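# Swap the purple-banded hose while the dial stays safe

## Task

With the machine running, take out the hose marked with purple bands and fit the other hose in its place, with one of its ends latched into the red port on each of the two manifolds. Put the removed hose in the red tray. Whenever no hose links the two red ports the dial's needle rises, and it must never get into the red zone.

## Robot and tools

Robot: two arms. left_arm carries a five-finger left hand and sits on the +y side. right_arm carries a right hand. Measured bases: left_arm at (+0.036, +0.448, 0) m, right_arm at (+0.069, -0.450, 0) m, both almost unrotated. A camera stand is behind the arms. Loose items may get nudged now and then.

Scene frame: origin at table-top height, halfway between the nominal bases. +z is up, +x points out over the table, +y points toward left_arm. Image left and right do not match arm names. Positions are in metres, velocities in m/s and rad/s, orientations are quat_wxyz.

Hand point: a point fixed to each palm, 0.05 m in front of it. Its +z runs along the straight fingers and +y points out of the palm. On the right hand +x points across the palm away from the thumb; on the left hand +x points toward the thumb. Straight fingertips reach 0.06 to 0.07 m past the point, and their lines sit 0.06 m behind it along -y. A wrist bracket on the little-finger side sticks out about 0.10 m and can snag things. With level fingers the wrist may hang up to 0.11 m (palm down) or 0.23 m (palm up) below the point and hit the table first.

A row has 28 numbers, each in [-1, 1], and always covers both arms. Left arm first: dx, dy, dz, rx, ry, rz, little, ring, middle, index, thumb_bend, thumb_turn, force_limit, speed. Then the same 14 for the right arm. dx to rz are offsets, not poses. They count from that arm's Hand target as it stood when the action or move began, along scene-frame axes. 1.0 equals 0.6 m or 180 degrees. rx, ry, rz form one rotation vector, turning about the Hand target's position. Sending the same offset again moves further. Six zeros re-command the current Hand target, which also takes up any gap left when the arm settled short. The six finger numbers are absolute targets: -1 is open or straight, +1 is curled. For thumb_turn, -1 is beside the palm and +1 is opposite the fingers. force_limit maps linearly from -1 (about 0 N) to +1 (10 N; 15 N for the two thumb motors). speed rises from near zero at -1 to full at +0.48 and above. To keep a grip or leave a hand as it is, repeat the last eight hand numbers you actually sent. For a gentle close use speed -0.94 or below. To squeeze harder, raise force_limit and send a target more closed than hand_measured. Thumb turned in front, the hand grips things about 0.035 to 0.065 m thick, or handles down to about 0.025 m.

Tools:
execute_actions(actions, cameras): actions is a list of actions. Each action is up to 15 rows, one per 1/30 s step, and the last row is held to fill 15 steps. Every row counts from the start of its action. An empty list returns camera images.
move(target, speed, blend, stop_force, zero, blocking, cameras): target is one row or up to 15 rows. Every row is an offset from the same starting Hand targets. speed is the path's top speed in m/s, 0.002 to 3.6, default 0.25; turning is capped at twice that in rad/s. blend is corner rounding in m. stop_force, 3 to 120 N, ends an arm's path when its wrist sensor feels that push; don't rely on it while the hand turns. zero (default true) re-zeroes the sensor first. blocking=false returns early and cannot be combined with stop_force. The result adds a move: line giving the ending (done, off_target, moving, held, fault) and limits (paced = pose clipped, held = steps withheld). A move lasts at most 10 s and does not avoid obstacles.
wait(seconds 0 to 10), stop() to brake a running move, zoom_image(camera, region [x0,y0,x1,y1] in pixels, at most 504 by 504), show_instructions(), zero_wrist_force(arm), finished_scene().

Cameras: cam_head_left, cam_head_right, cam_high (896x504), cam_left_wrist, cam_right_wrist (672x504, fisheye).

Results: end_effector_position and quaternion per arm; Hand target, the base for the next offsets; hand_measured, hand_stopped_by (moving, target, force, stalled, fault) and hand_load_n, six values each in motor order. A lost grip shows as load near 0. Wrist force and torque are in the hand's own axes, with a peak line. Also joint torques, and motor temperatures with a MOTOR HOT warning.

Limits and things to avoid:
- Each step, commanded orientation is clipped to within 32 degrees of the measured one.
- Motion lags the commands, and fast moves overshoot.
- An outside force of about 150 N, or joint contact torque at its limit, stops the arm for 10 s. Wrist joints allow 26.6 N m.
- Arms are stiff, so aiming even slightly past a firm contact can fault. Approach slowly with stop_force.
- Keep the arms apart: contact between arms, or one hand gripping the other, can fail the scene.
- Don't drop parts, release moving parts, slam into fixed things, or overload fingers.
- Nothing may fall off the table or be left off it.
- Avoid sweeping the hand near its own base.
- Overheating stops the arm for 30 to 60 s.

Each tool is called after "Call:" as name([rows], argument=value, ...), one row to a line, values as JSON.

Reference images:

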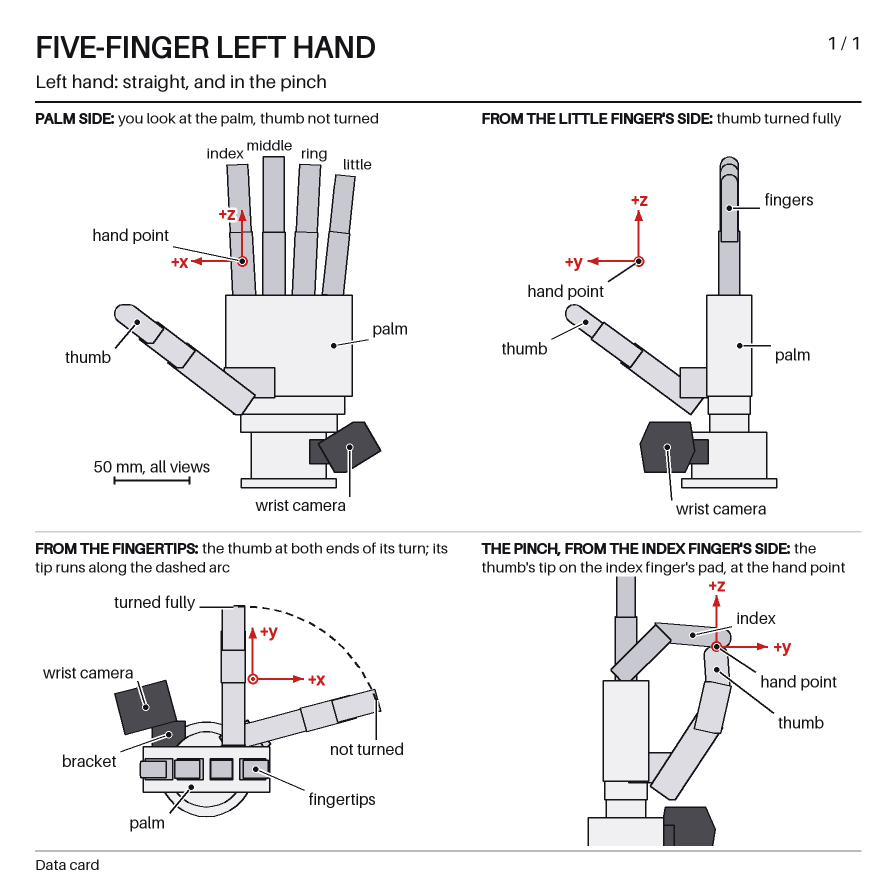

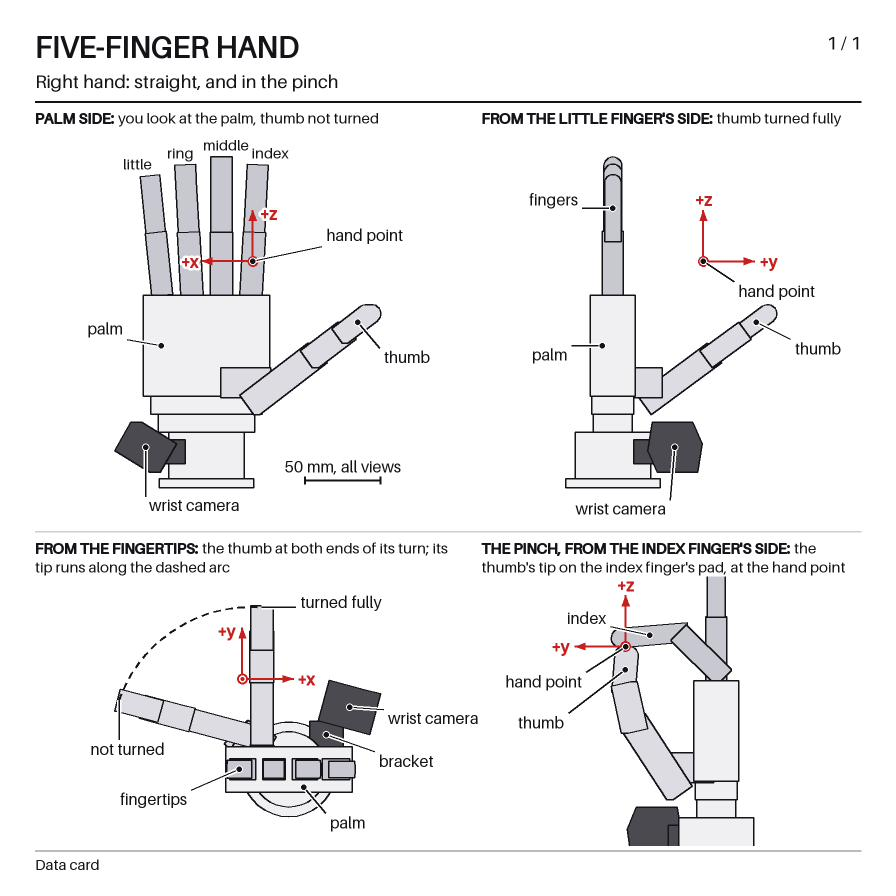

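## Session

Call:
execute_actions(actions=[])

Scene clock: 0.00 s.
left_arm: end_effector_position=(+0.3720, +0.5359, +0.2270) hand_measured=(-1.000, -1.000, -1.000, -1.000, -1.000, -1.000) hand_load_n=(+0.0, +0.0, +0.0, +0.0, +0.0, +0.0) hand_stopped_by=(target, target, target, target, target, target) hand_force_limit=0.00 hand_speed=-0.80 end_effector_quat_wxyz=(+0.451, +0.733, +0.452, -0.234) | right_arm: end_effector_position=(+0.6072, -0.0395, +0.3972) hand_measured=(-1.000, -1.000, -1.000, -1.000, -1.000, -1.000) hand_load_n=(+0.0, +0.0, +0.0, +0.0, +0.0, +0.0) hand_stopped_by=(target, target, target, target, target, target) hand_force_limit=0.00 hand_speed=-0.80 end_effector_quat_wxyz=(-0.248, +0.540, +0.506, +0.625)
Joint positions: left_arm=[4.368 -1.971 -2.024 1.397 -1.202 1.895] | right_arm=[0.202 -1.487 1.64 0.004 0.655 1.07]
Joint velocities: within noise
Joint torques (N m): no reading
Motor temperatures (°C): left_arm=[38 28 43 33 35 45] | right_arm=[29 40 36 40 39 42]
Wrist force (N): no reading
Wrist torque (N m): no reading
Wrist force, peak (N): no reading
Hand target: left_arm +0.3720, +0.5359, +0.2270; +0.451, +0.733, +0.452, -0.234 | right_arm +0.6072, -0.0395, +0.3972; -0.248, +0.540, +0.506, +0.625

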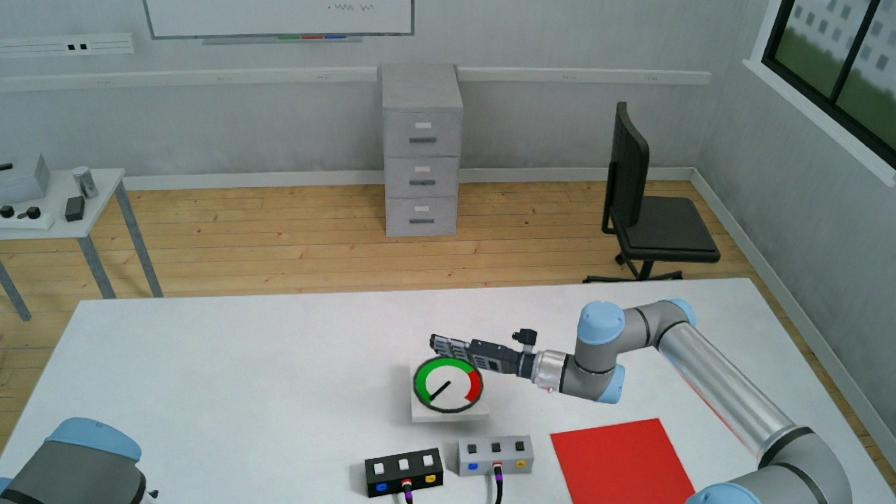

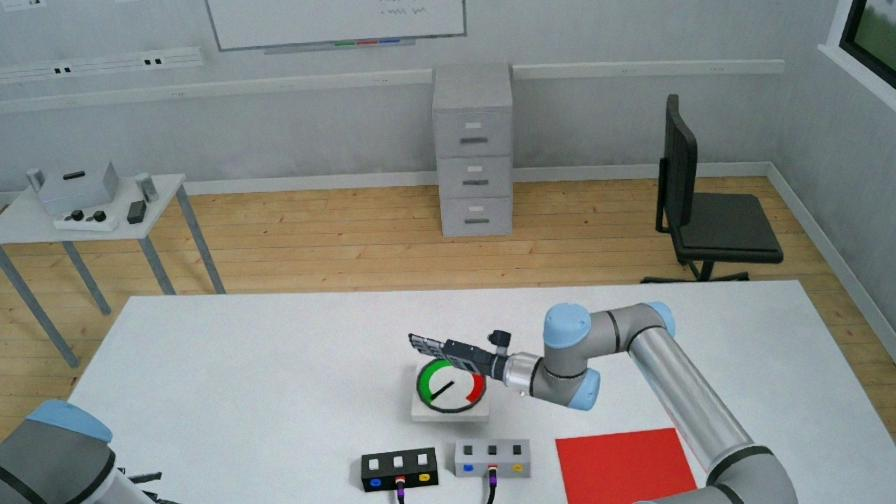

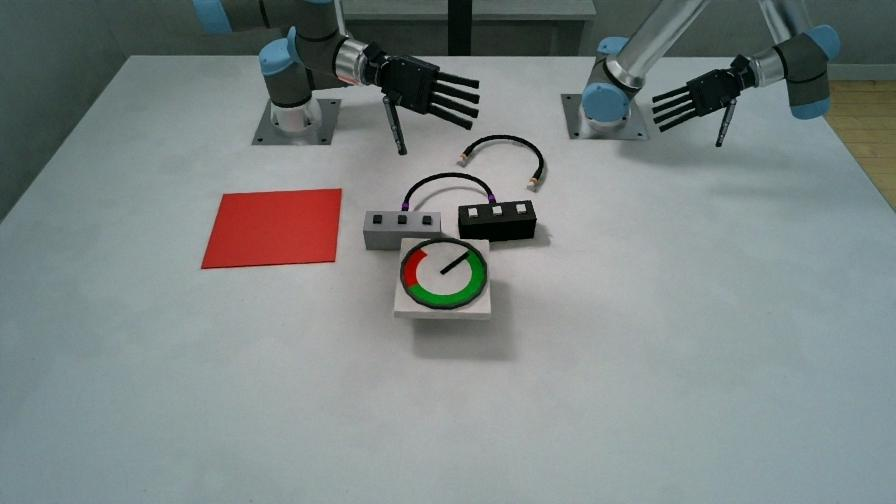

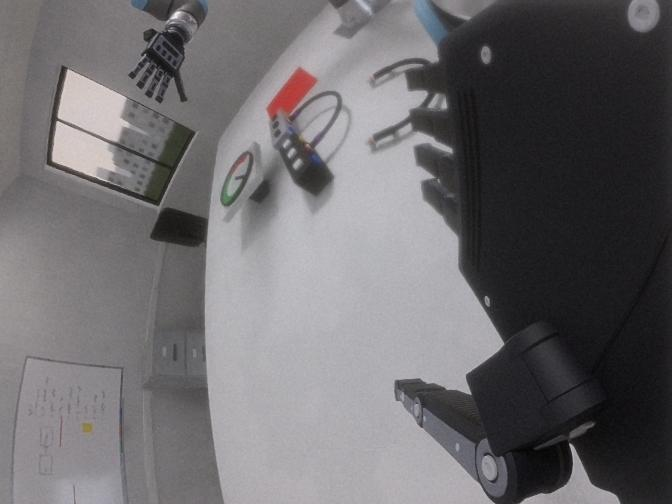

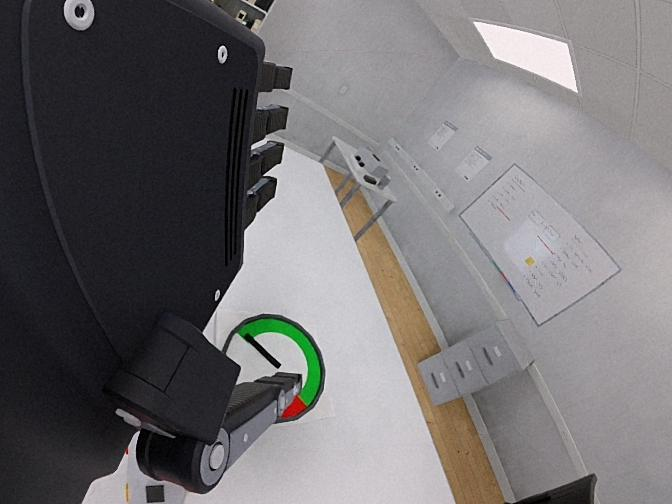

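Call:
zoom_image(camera="cam_high", region=[340, 110, 580, 260])

Call:
zoom_image(camera="cam_head_left", region=[340, 400, 560, 504])

Call:
zoom_image(camera="cam_left_wrist", region=[200, 40, 440, 220])

Scaled by 2.100 from the camera's 896x504 image, which has a finer 1280x720 frame.

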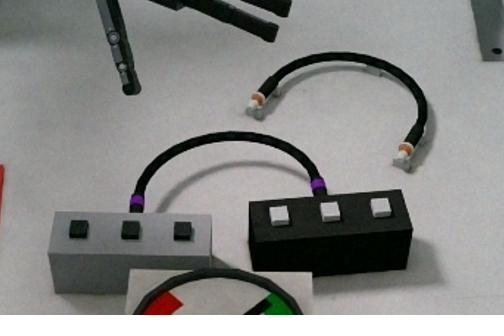

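Scaled by 2.291 from the camera's 896x504 image, which has a finer 1280x720 frame.

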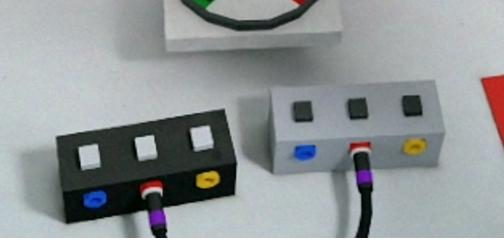

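Scaled by 2.100 from the camera's 672x504 image, which has a finer 960x720 frame.

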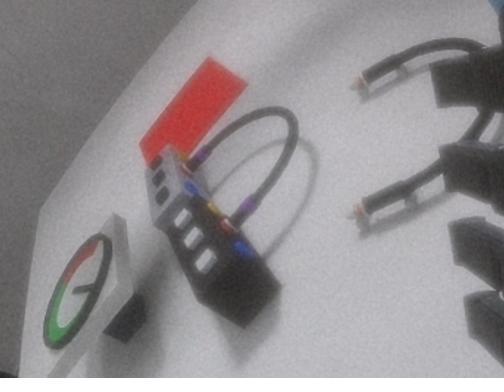

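Call:
move([
  [0.0467,-0.310,0.255,0.3157,-0.1638,-0.3165,-1,-1,-1,-1,-1,-1,0,-0.8,-0.262,-0.184,0.005,-0.4798,-0.1904,0.4146,-1,-1,-1,-1,-1,-1,0,-0.8],
  [0.0133,-0.560,0.0883,0.3157,-0.1638,-0.3165,-1,-1,-1,-1,-1,-1,0,-0.8,-0.312,-0.134,-0.245,-0.4798,-0.1904,0.4146,-1,-1,-1,-1,-1,-1,0,-0.8],
], speed=0.35, blend=0.03, cameras=["all"])

Scene clock: 10.90 s.
left_arm: end_effector_position=(+0.3799, +0.2000, +0.2800) hand_measured=(-1.000, -1.000, -1.000, -1.000, -1.000, -1.000) hand_load_n=(+0.0, +0.0, +0.0, +0.0, +0.0, +0.0) hand_stopped_by=(target, target, target, target, target, target) hand_force_limit=0.00 hand_speed=-0.80 end_effector_quat_wxyz=(+0.000, +1.000, +0.000, +0.000) end_effector_velocity=(+0.000, -0.001, +0.000) end_effector_angular_velocity=(+0.000, +0.000, +0.004) | right_arm: end_effector_position=(+0.4200, -0.1199, +0.2502) hand_measured=(-1.000, -1.000, -1.000, -1.000, -1.000, -1.000) hand_load_n=(+0.0, +0.0, +0.0, +0.0, +0.0, +0.0) hand_stopped_by=(target, target, target, target, target, target) hand_force_limit=0.00 hand_speed=-0.80 end_effector_quat_wxyz=(+0.000, +0.000, +1.000, +0.000)
Joint positions: left_arm=[2.981 -1.693 -1.587 1.708 -1.57 1.404] | right_arm=[0.37 -1.306 1.491 1.385 1.57 -1.194]
Joint velocities: left_arm=[-0.002 0 -0.001 0.001 0 -0.006] | right_arm=[within noise]
Joint torques (N m): left_arm=[-7.13 22.69 12.01 -0.44 1.19 -2.75] | right_arm=[-14.45 -41.04 -10.37 -0.06 -0.61 -0.09]
Wrist force (N): left_arm=[1.0 0.3 -2.2] | right_arm=[-1.1 -0.7 -1.6]
Wrist torque (N m): left_arm=[0.20 0.05 -0.11] | right_arm=[-0.03 -0.18 0.02]
Wrist force, peak (N): left_arm=[0.7 3.1 -1.4] | right_arm=[-1.1 -1.1 -3.5]
Hand target: left_arm +0.3800, +0.1999, +0.2800; +0.000, +1.000, +0.000, +0.000 | right_arm +0.4200, -0.1199, +0.2502; +0.000, +0.000, +1.000, +0.000
Off the commanded pose: left_arm 0.000 m, 0 deg | right_arm 0.000 m, 0 deg.
move: done
camera_calibration:
cam_left_wrist: T_world_to_cam=[[0.260879, 0.965095, -0.0230923, -0.279087], [0.826786, -0.211015, 0.521438, -0.416239], [0.498364, -0.155125, -0.852977, 0.198635], [0, 0, 0, 1]] pos_world=[0.317956, 0.212326, 0.380029]
cam_right_wrist: T_world_to_cam=[[-0.261474, 0.963848, -0.051262, 0.244587], [0.812767, 0.248513, 0.526926, -0.445997], [0.520616, 0.0961132, -0.848364, 0.122617], [0, 0, 0, 1]] pos_world=[0.362609, -0.136694, 0.351569]

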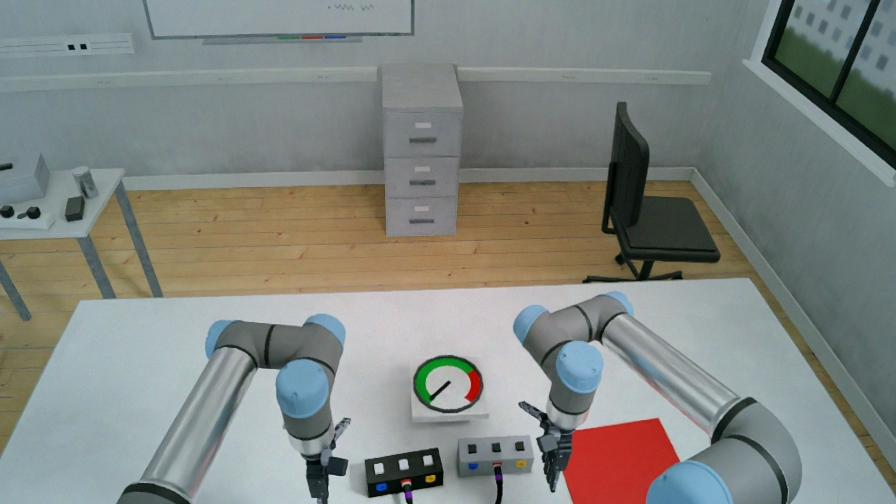

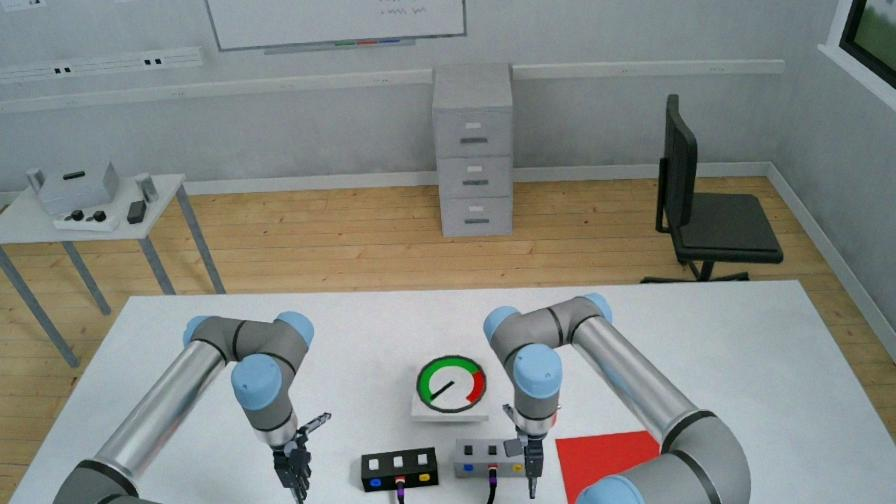

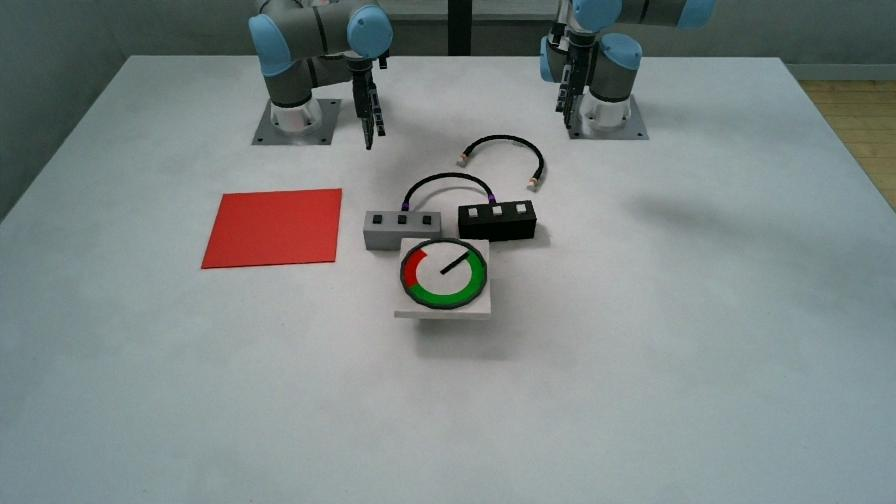

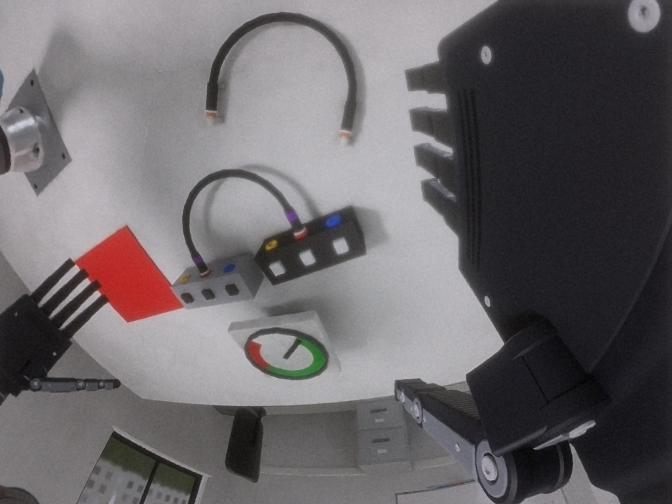

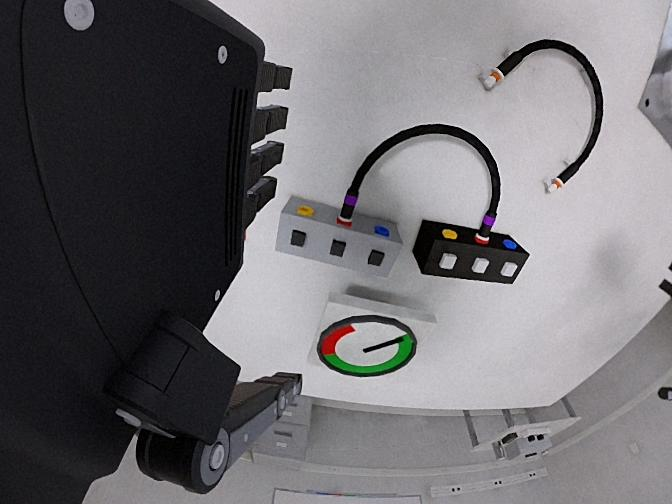

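Call:
zoom_image(camera="cam_right_wrist", region=[260, 20, 660, 300])

Call:
zoom_image(camera="cam_left_wrist", region=[160, 0, 400, 300])

Scaled by 1.260 from the camera's 672x504 image, which has a finer 960x720 frame.

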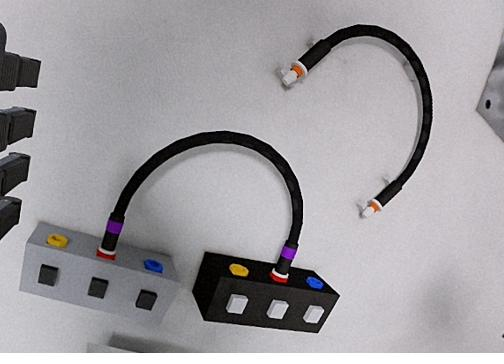

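Scaled by 1.680 from the camera's 672x504 image, which has a finer 960x720 frame.

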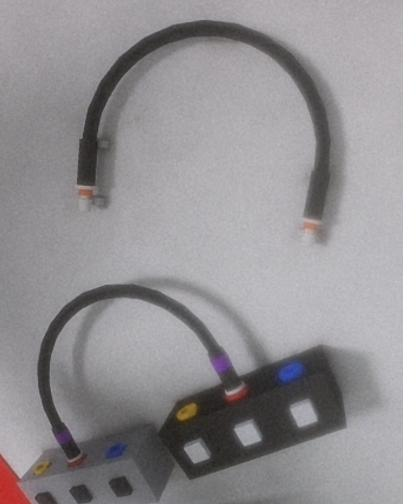

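Call:
move(target=[-0.133,0.1,-0.167,0,0,0,-1,-1,-1,-1,-1,-1,0,-0.8,-0.1,-0.067,-0.133,0,0,0,-1,-1,-1,-1,-1,-1,0,-0.8], speed=0.35, cameras=["cam_left_wrist","cam_right_wrist"])

Scene clock: 13.37 s.
left_arm: end_effector_position=(+0.3001, +0.2599, +0.1798) hand_measured=(-1.000, -1.000, -1.000, -1.000, -1.000, -1.000) hand_load_n=(+0.0, +0.0, +0.0, +0.0, +0.0, +0.0) hand_stopped_by=(target, target, target, target, target, target) hand_force_limit=0.00 hand_speed=-0.80 end_effector_quat_wxyz=(+0.000, +1.000, +0.000, -0.001) | right_arm: end_effector_position=(+0.3601, -0.1601, +0.1704) hand_measured=(-1.000, -1.000, -1.000, -1.000, -1.000, -1.000) hand_load_n=(+0.0, +0.0, +0.0, +0.0, +0.0, +0.0) hand_stopped_by=(target, target, target, target, target, target) hand_force_limit=0.00 hand_speed=-0.80 end_effector_quat_wxyz=(+0.000, +0.000, +1.000, +0.000)
Joint positions: left_arm=[3.171 -1.502 -2.05 1.98 -1.57 1.594] | right_arm=[0.323 -1.422 1.848 1.145 1.57 -1.241]
Joint torques (N m): left_arm=[6.8 15.99 10.57 -0.29 -2.13 0.13] | right_arm=[15.39 -10.92 -9.63 0.76 1.09 0.9]
Wrist force (N): left_arm=[0.6 0.2 -1.4] | right_arm=[-0.9 -0.7 -1.4]
Wrist torque (N m): left_arm=[0.18 0.09 0.06] | right_arm=[-0.05 -0.18 0.00]
Wrist force, peak (N): left_arm=[2.1 1.6 -3.8] | right_arm=[-2.0 -0.1 -2.8]
Hand target: left_arm +0.3002, +0.2599, +0.1798; +0.000, +1.000, +0.000, +0.000 | right_arm +0.3600, -0.1601, +0.1704; +0.000, +0.000, +1.000, +0.000
Off the commanded pose: left_arm 0.000 m, 0 deg | right_arm 0.000 m, 0 deg.
move: done
camera_calibration:
cam_left_wrist: T_world_to_cam=[[0.2605, 0.965194, -0.0232418, -0.318286], [0.826974, -0.210643, 0.521291, -0.28548], [0.498251, -0.155017, -0.853063, 0.16225], [0, 0, 0, 1]] pos_world=[0.238157, 0.272224, 0.27983]
cam_right_wrist: T_world_to_cam=[[-0.261122, 0.963952, -0.0511028, 0.263551], [0.812758, 0.248111, 0.52713, -0.345425], [0.520807, 0.0961111, -0.848247, 0.0899701], [0, 0, 0, 1]] pos_world=[0.302709, -0.176994, 0.271869]
Images, in order (width x height): cam_left_wrist 672x504, cam_right_wrist 672x504.

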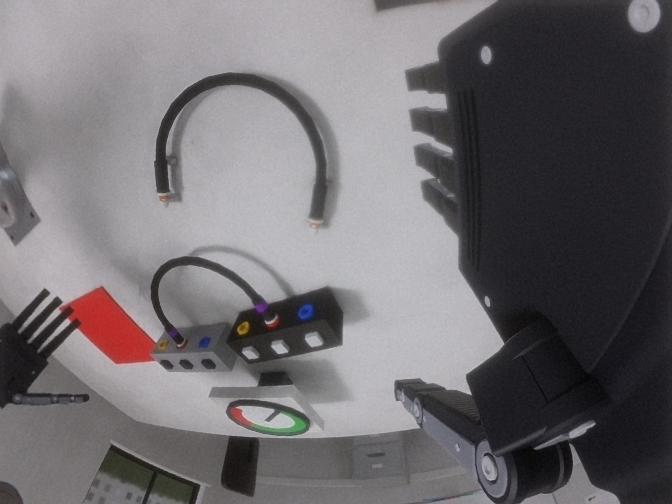

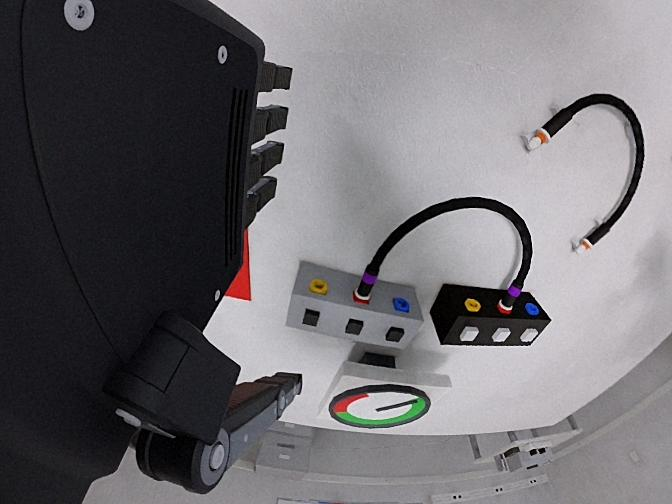

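Call:
zoom_image(camera="cam_right_wrist", region=[280, 180, 580, 380])

Call:
zoom_image(camera="cam_right_wrist", region=[490, 80, 660, 270])

Call:
zoom_image(camera="cam_left_wrist", region=[130, 60, 350, 240])

Scaled by 1.680 from the camera's 672x504 image, which has a finer 960x720 frame.

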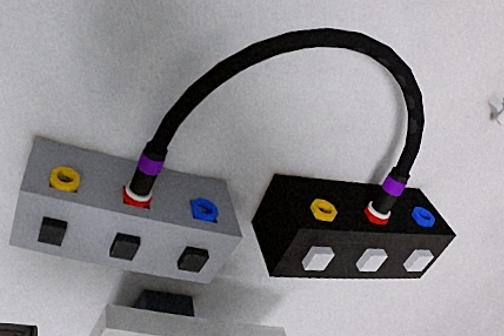

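Scaled by 2.653 from the camera's 672x504 image, which has a finer 960x720 frame.

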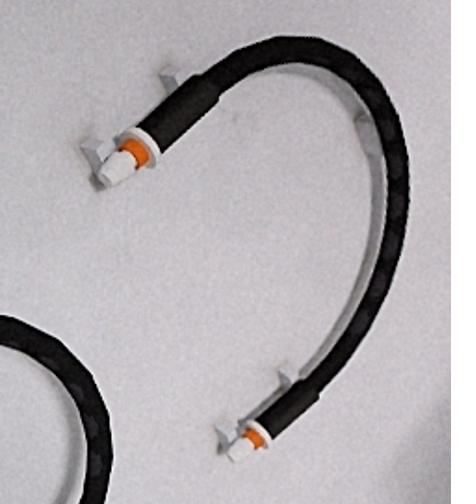

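Scaled by 2.291 from the camera's 672x504 image, which has a finer 960x720 frame.

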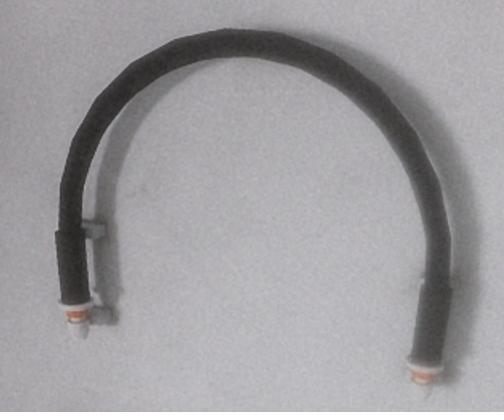

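Call:
execute_actions(actions=[])

Call:
zoom_image(camera="cam_high", region=[440, 120, 560, 210])

Call:
zoom_image(camera="cam_high", region=[360, 160, 550, 260])

Scene clock: 15.57 s.
left_arm: end_effector_position=(+0.3002, +0.2599, +0.1798) hand_measured=(-1.000, -1.000, -1.000, -1.000, -1.000, -1.000) hand_load_n=(+0.0, +0.0, +0.0, +0.0, +0.0, +0.0) hand_stopped_by=(target, target, target, target, target, target) hand_force_limit=0.00 hand_speed=-0.80 end_effector_quat_wxyz=(+0.000, +1.000, +0.000, +0.000) | right_arm: end_effector_position=(+0.3600, -0.1601, +0.1704) hand_measured=(-1.000, -1.000, -1.000, -1.000, -1.000, -1.000) hand_load_n=(+0.0, +0.0, +0.0, +0.0, +0.0, +0.0) hand_stopped_by=(target, target, target, target, target, target) hand_force_limit=0.00 hand_speed=-0.80 end_effector_quat_wxyz=(+0.000, +0.000, +1.000, +0.000)
Joint positions: left_arm=[3.171 -1.502 -2.05 1.981 -1.57 1.594] | right_arm=[0.323 -1.422 1.848 1.144 1.57 -1.241]
Joint velocities: within noise
Joint torques (N m): left_arm=[7.26 24.91 10.67 -0.09 -2.16 2.99] | right_arm=[14.12 -8.58 -9.22 -0.12 1.13 -1.06]
Motor temperatures (°C): left_arm=[38 28 43 32 35 45] | right_arm=[29 40 36 40 39 42]
Wrist force (N): left_arm=[0.8 0.2 -1.5] | right_arm=[-1.0 -0.5 -1.5]
Wrist torque (N m): left_arm=[0.19 0.05 0.04] | right_arm=[-0.02 -0.17 0.01]
Wrist force, peak (N): left_arm=[0.7 0.7 -1.8] | right_arm=[-1.1 -0.8 -1.6]
Hand target: left_arm +0.3002, +0.2599, +0.1798; +0.000, +1.000, +0.000, +0.000 | right_arm +0.3600, -0.1601, +0.1704; +0.000, +0.000, +1.000, +0.000
Off the commanded pose: left_arm 0.000 m, 0 deg | right_arm 0.000 m, 0 deg.
camera_calibration:
cam_left_wrist: T_world_to_cam=[[0.260581, 0.965175, -0.023134, -0.318332], [0.826831, -0.210731, 0.521481, -0.285422], [0.498445, -0.155016, -0.852949, 0.162086], [0, 0, 0, 1]] pos_world=[0.238156, 0.272225, 0.279729]
cam_right_wrist: T_world_to_cam=[[-0.26128, 0.963902, -0.051242, 0.263622], [0.812632, 0.248304, 0.527232, -0.345327], [0.520923, 0.0961143, -0.848175, 0.0898312], [0, 0, 0, 1]] pos_world=[0.302708, -0.176994, 0.271769]

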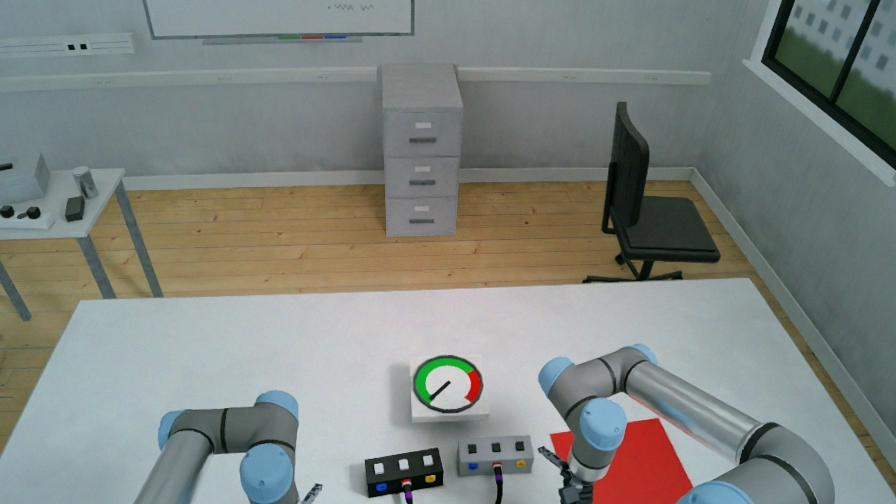

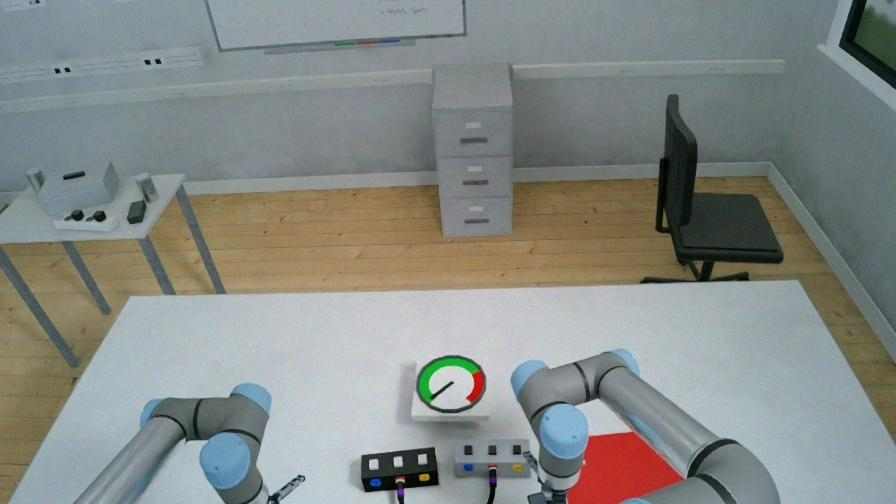

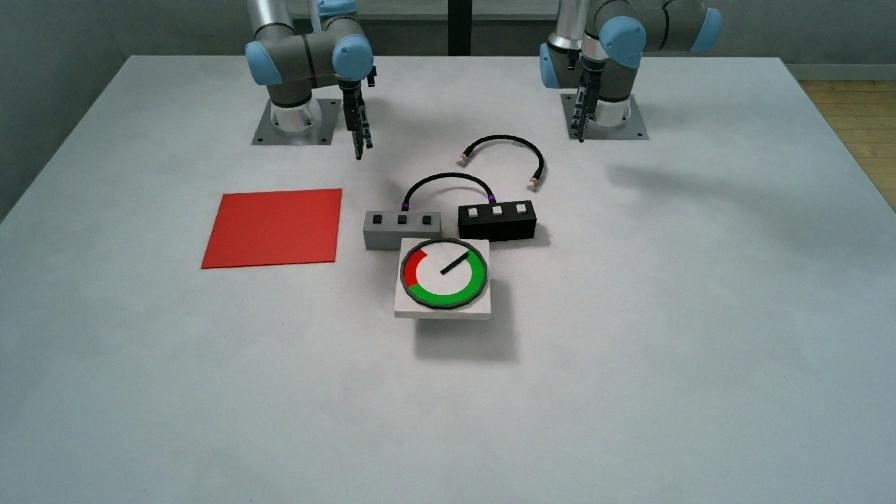

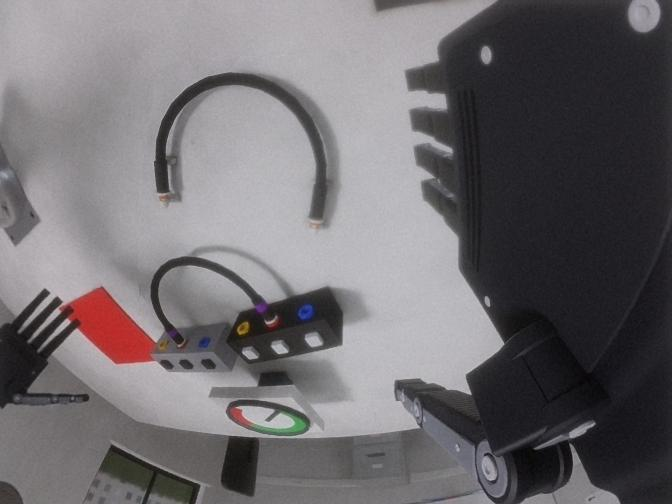

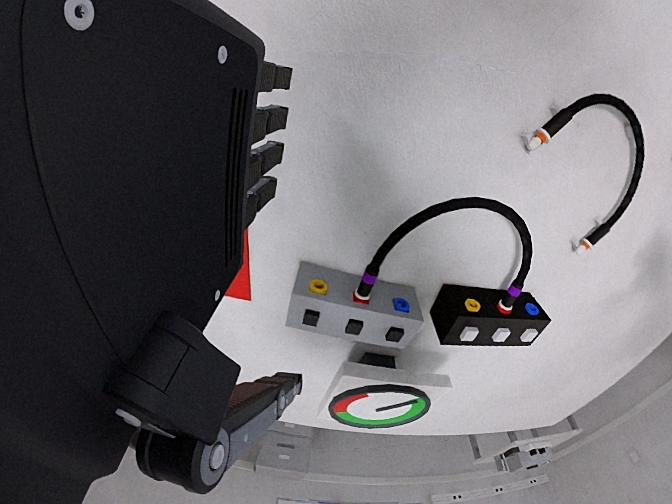

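Scaled by 4.200 from the camera's 896x504 image, which has a finer 1280x720 frame.

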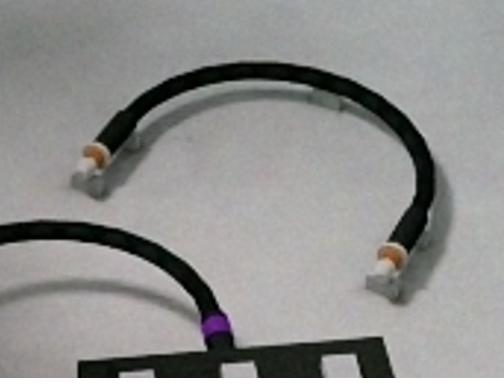

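Scaled by 2.653 from the camera's 896x504 image, which has a finer 1280x720 frame.

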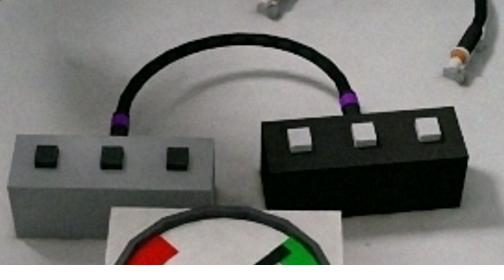

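Call:
move([
  [0.133,0.167,0.033,-0.3849,0.3849,0.3849,-1,-1,-1,-1,-1,-1,0,-0.8,-0.05,0.067,0.05,0.3849,0.3849,-0.3849,-1,-1,-1,-1,-1,-1,0,-0.8],
  [0.133,0.167,-0.083,-0.3849,0.3849,0.3849,-1,-1,-1,-1,-1,-1,0,-0.8,-0.05,0.067,-0.067,0.3849,0.3849,-0.3849,-1,-1,-1,-1,-1,-1,0,-0.8],
], speed=0.5, blend=0.02, cameras=["all"])

Scene clock: 29.07 s.
left_arm: end_effector_position=(+0.3800, +0.3601, +0.1300) hand_measured=(-1.000, -1.000, -1.000, -1.000, -1.000, -1.000) hand_load_n=(+0.0, +0.0, +0.0, +0.0, +0.0, -0.5) hand_stopped_by=(target, target, target, target, target, target) hand_force_limit=0.00 hand_speed=-0.80 end_effector_quat_wxyz=(+0.500, +0.500, +0.500, -0.500) | right_arm: end_effector_position=(+0.3301, -0.1199, +0.1302) hand_measured=(-1.000, -1.000, -1.000, -1.000, -1.000, -1.000) hand_load_n=(+0.0, +0.0, +0.0, +0.0, +0.0, +0.0) hand_stopped_by=(target, target, target, target, target, target) hand_force_limit=0.00 hand_speed=-0.80 end_effector_quat_wxyz=(+0.500, -0.500, -0.500, -0.500)
Joint positions: left_arm=[4.086 -2.389 -2.353 1.599 -0.938 1.571] | right_arm=[-0.291 -0.631 2.659 1.113 0.283 -1.571]
Joint torques (N m): left_arm=[4.8 20.69 0.55 0.78 1.28 -0.34] | right_arm=[12.86 -12.2 5.06 -2.43 -1.44 0.31]
Wrist force (N): left_arm=[-0.9 0.4 0.5] | right_arm=[-0.2 0.2 0.9]
Wrist torque (N m): left_arm=[0.26 -0.02 -0.11] | right_arm=[0.08 -0.05 -0.15]
Wrist force, peak (N): left_arm=[-3.1 -0.6 0.8] | right_arm=[-2.5 -0.2 0.8]
Hand target: left_arm +0.3800, +0.3601, +0.1300; +0.500, +0.500, +0.500, -0.500 | right_arm +0.3300, -0.1199, +0.1302; +0.500, -0.500, -0.500, -0.500
Off the commanded pose: left_arm 0.000 m, 0 deg | right_arm 0.000 m, 0 deg.
move: done
camera_calibration:
cam_left_wrist: T_world_to_cam=[[-0.96514, -0.0231687, -0.260706, 0.415488], [0.210817, 0.521502, -0.826796, -0.158668], [0.155114, -0.852935, -0.498438, 0.431166], [0, 0, 0, 1]] pos_world=[0.367574, 0.460129, 0.192044]
cam_right_wrist: T_world_to_cam=[[0.963956, 0.0511273, 0.261103, -0.33958], [0.248094, -0.527244, -0.812689, -0.0419663], [0.0961141, 0.848175, -0.520924, 0.255377], [0, 0, 0, 1]] pos_world=[0.313206, -0.221369, 0.187592]

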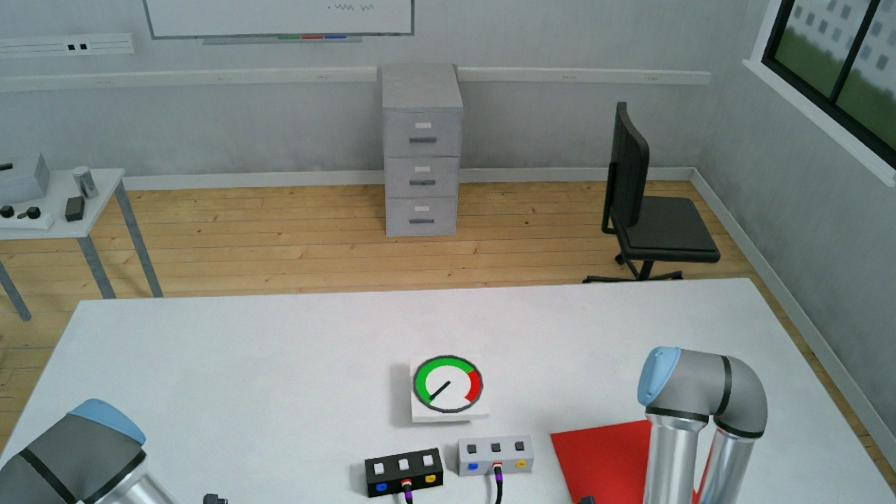

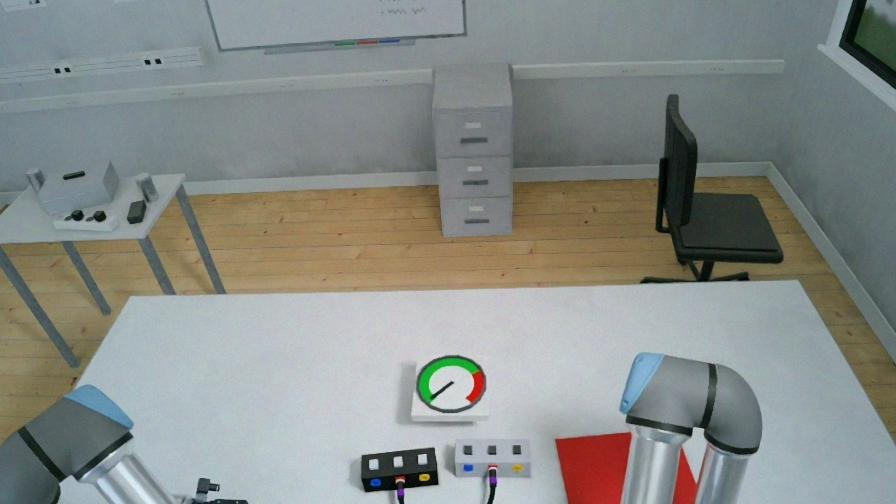

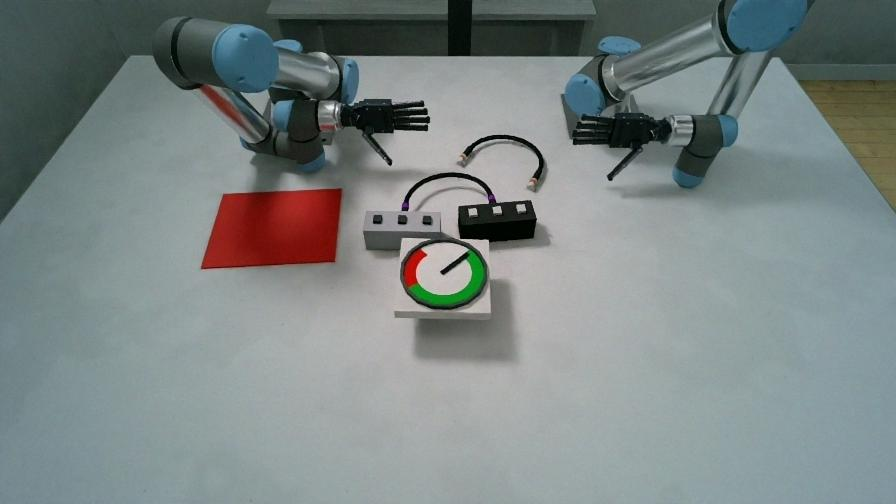

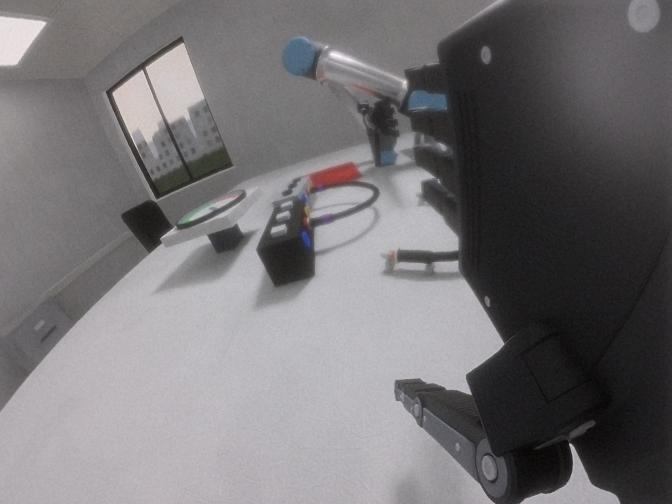

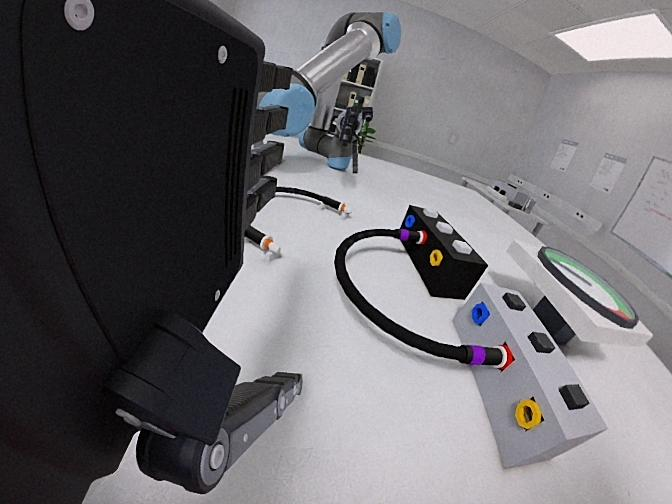

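Call:
zoom_image(camera="cam_right_wrist", region=[430, 220, 630, 440])

Call:
zoom_image(camera="cam_right_wrist", region=[240, 170, 440, 300])

Call:
zoom_image(camera="cam_left_wrist", region=[240, 160, 470, 300])

Scaled by 2.291 from the camera's 672x504 image, which has a finer 960x720 frame.

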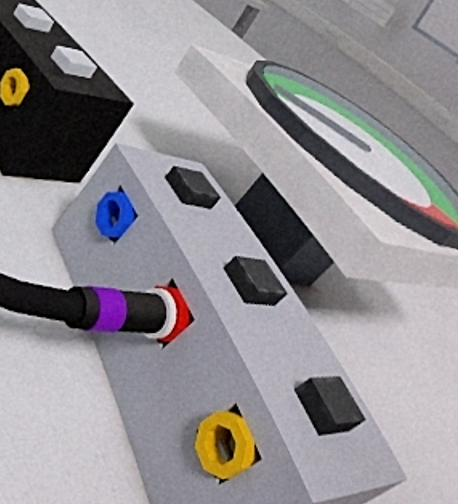

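Scaled by 2.520 from the camera's 672x504 image, which has a finer 960x720 frame.

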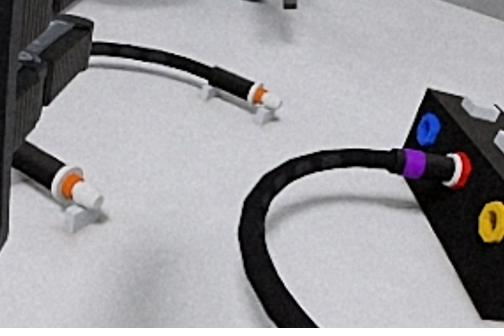

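Scaled by 2.191 from the camera's 672x504 image, which has a finer 960x720 frame.

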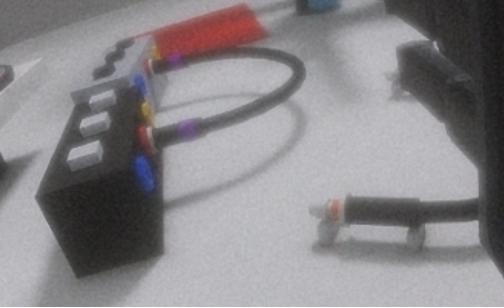

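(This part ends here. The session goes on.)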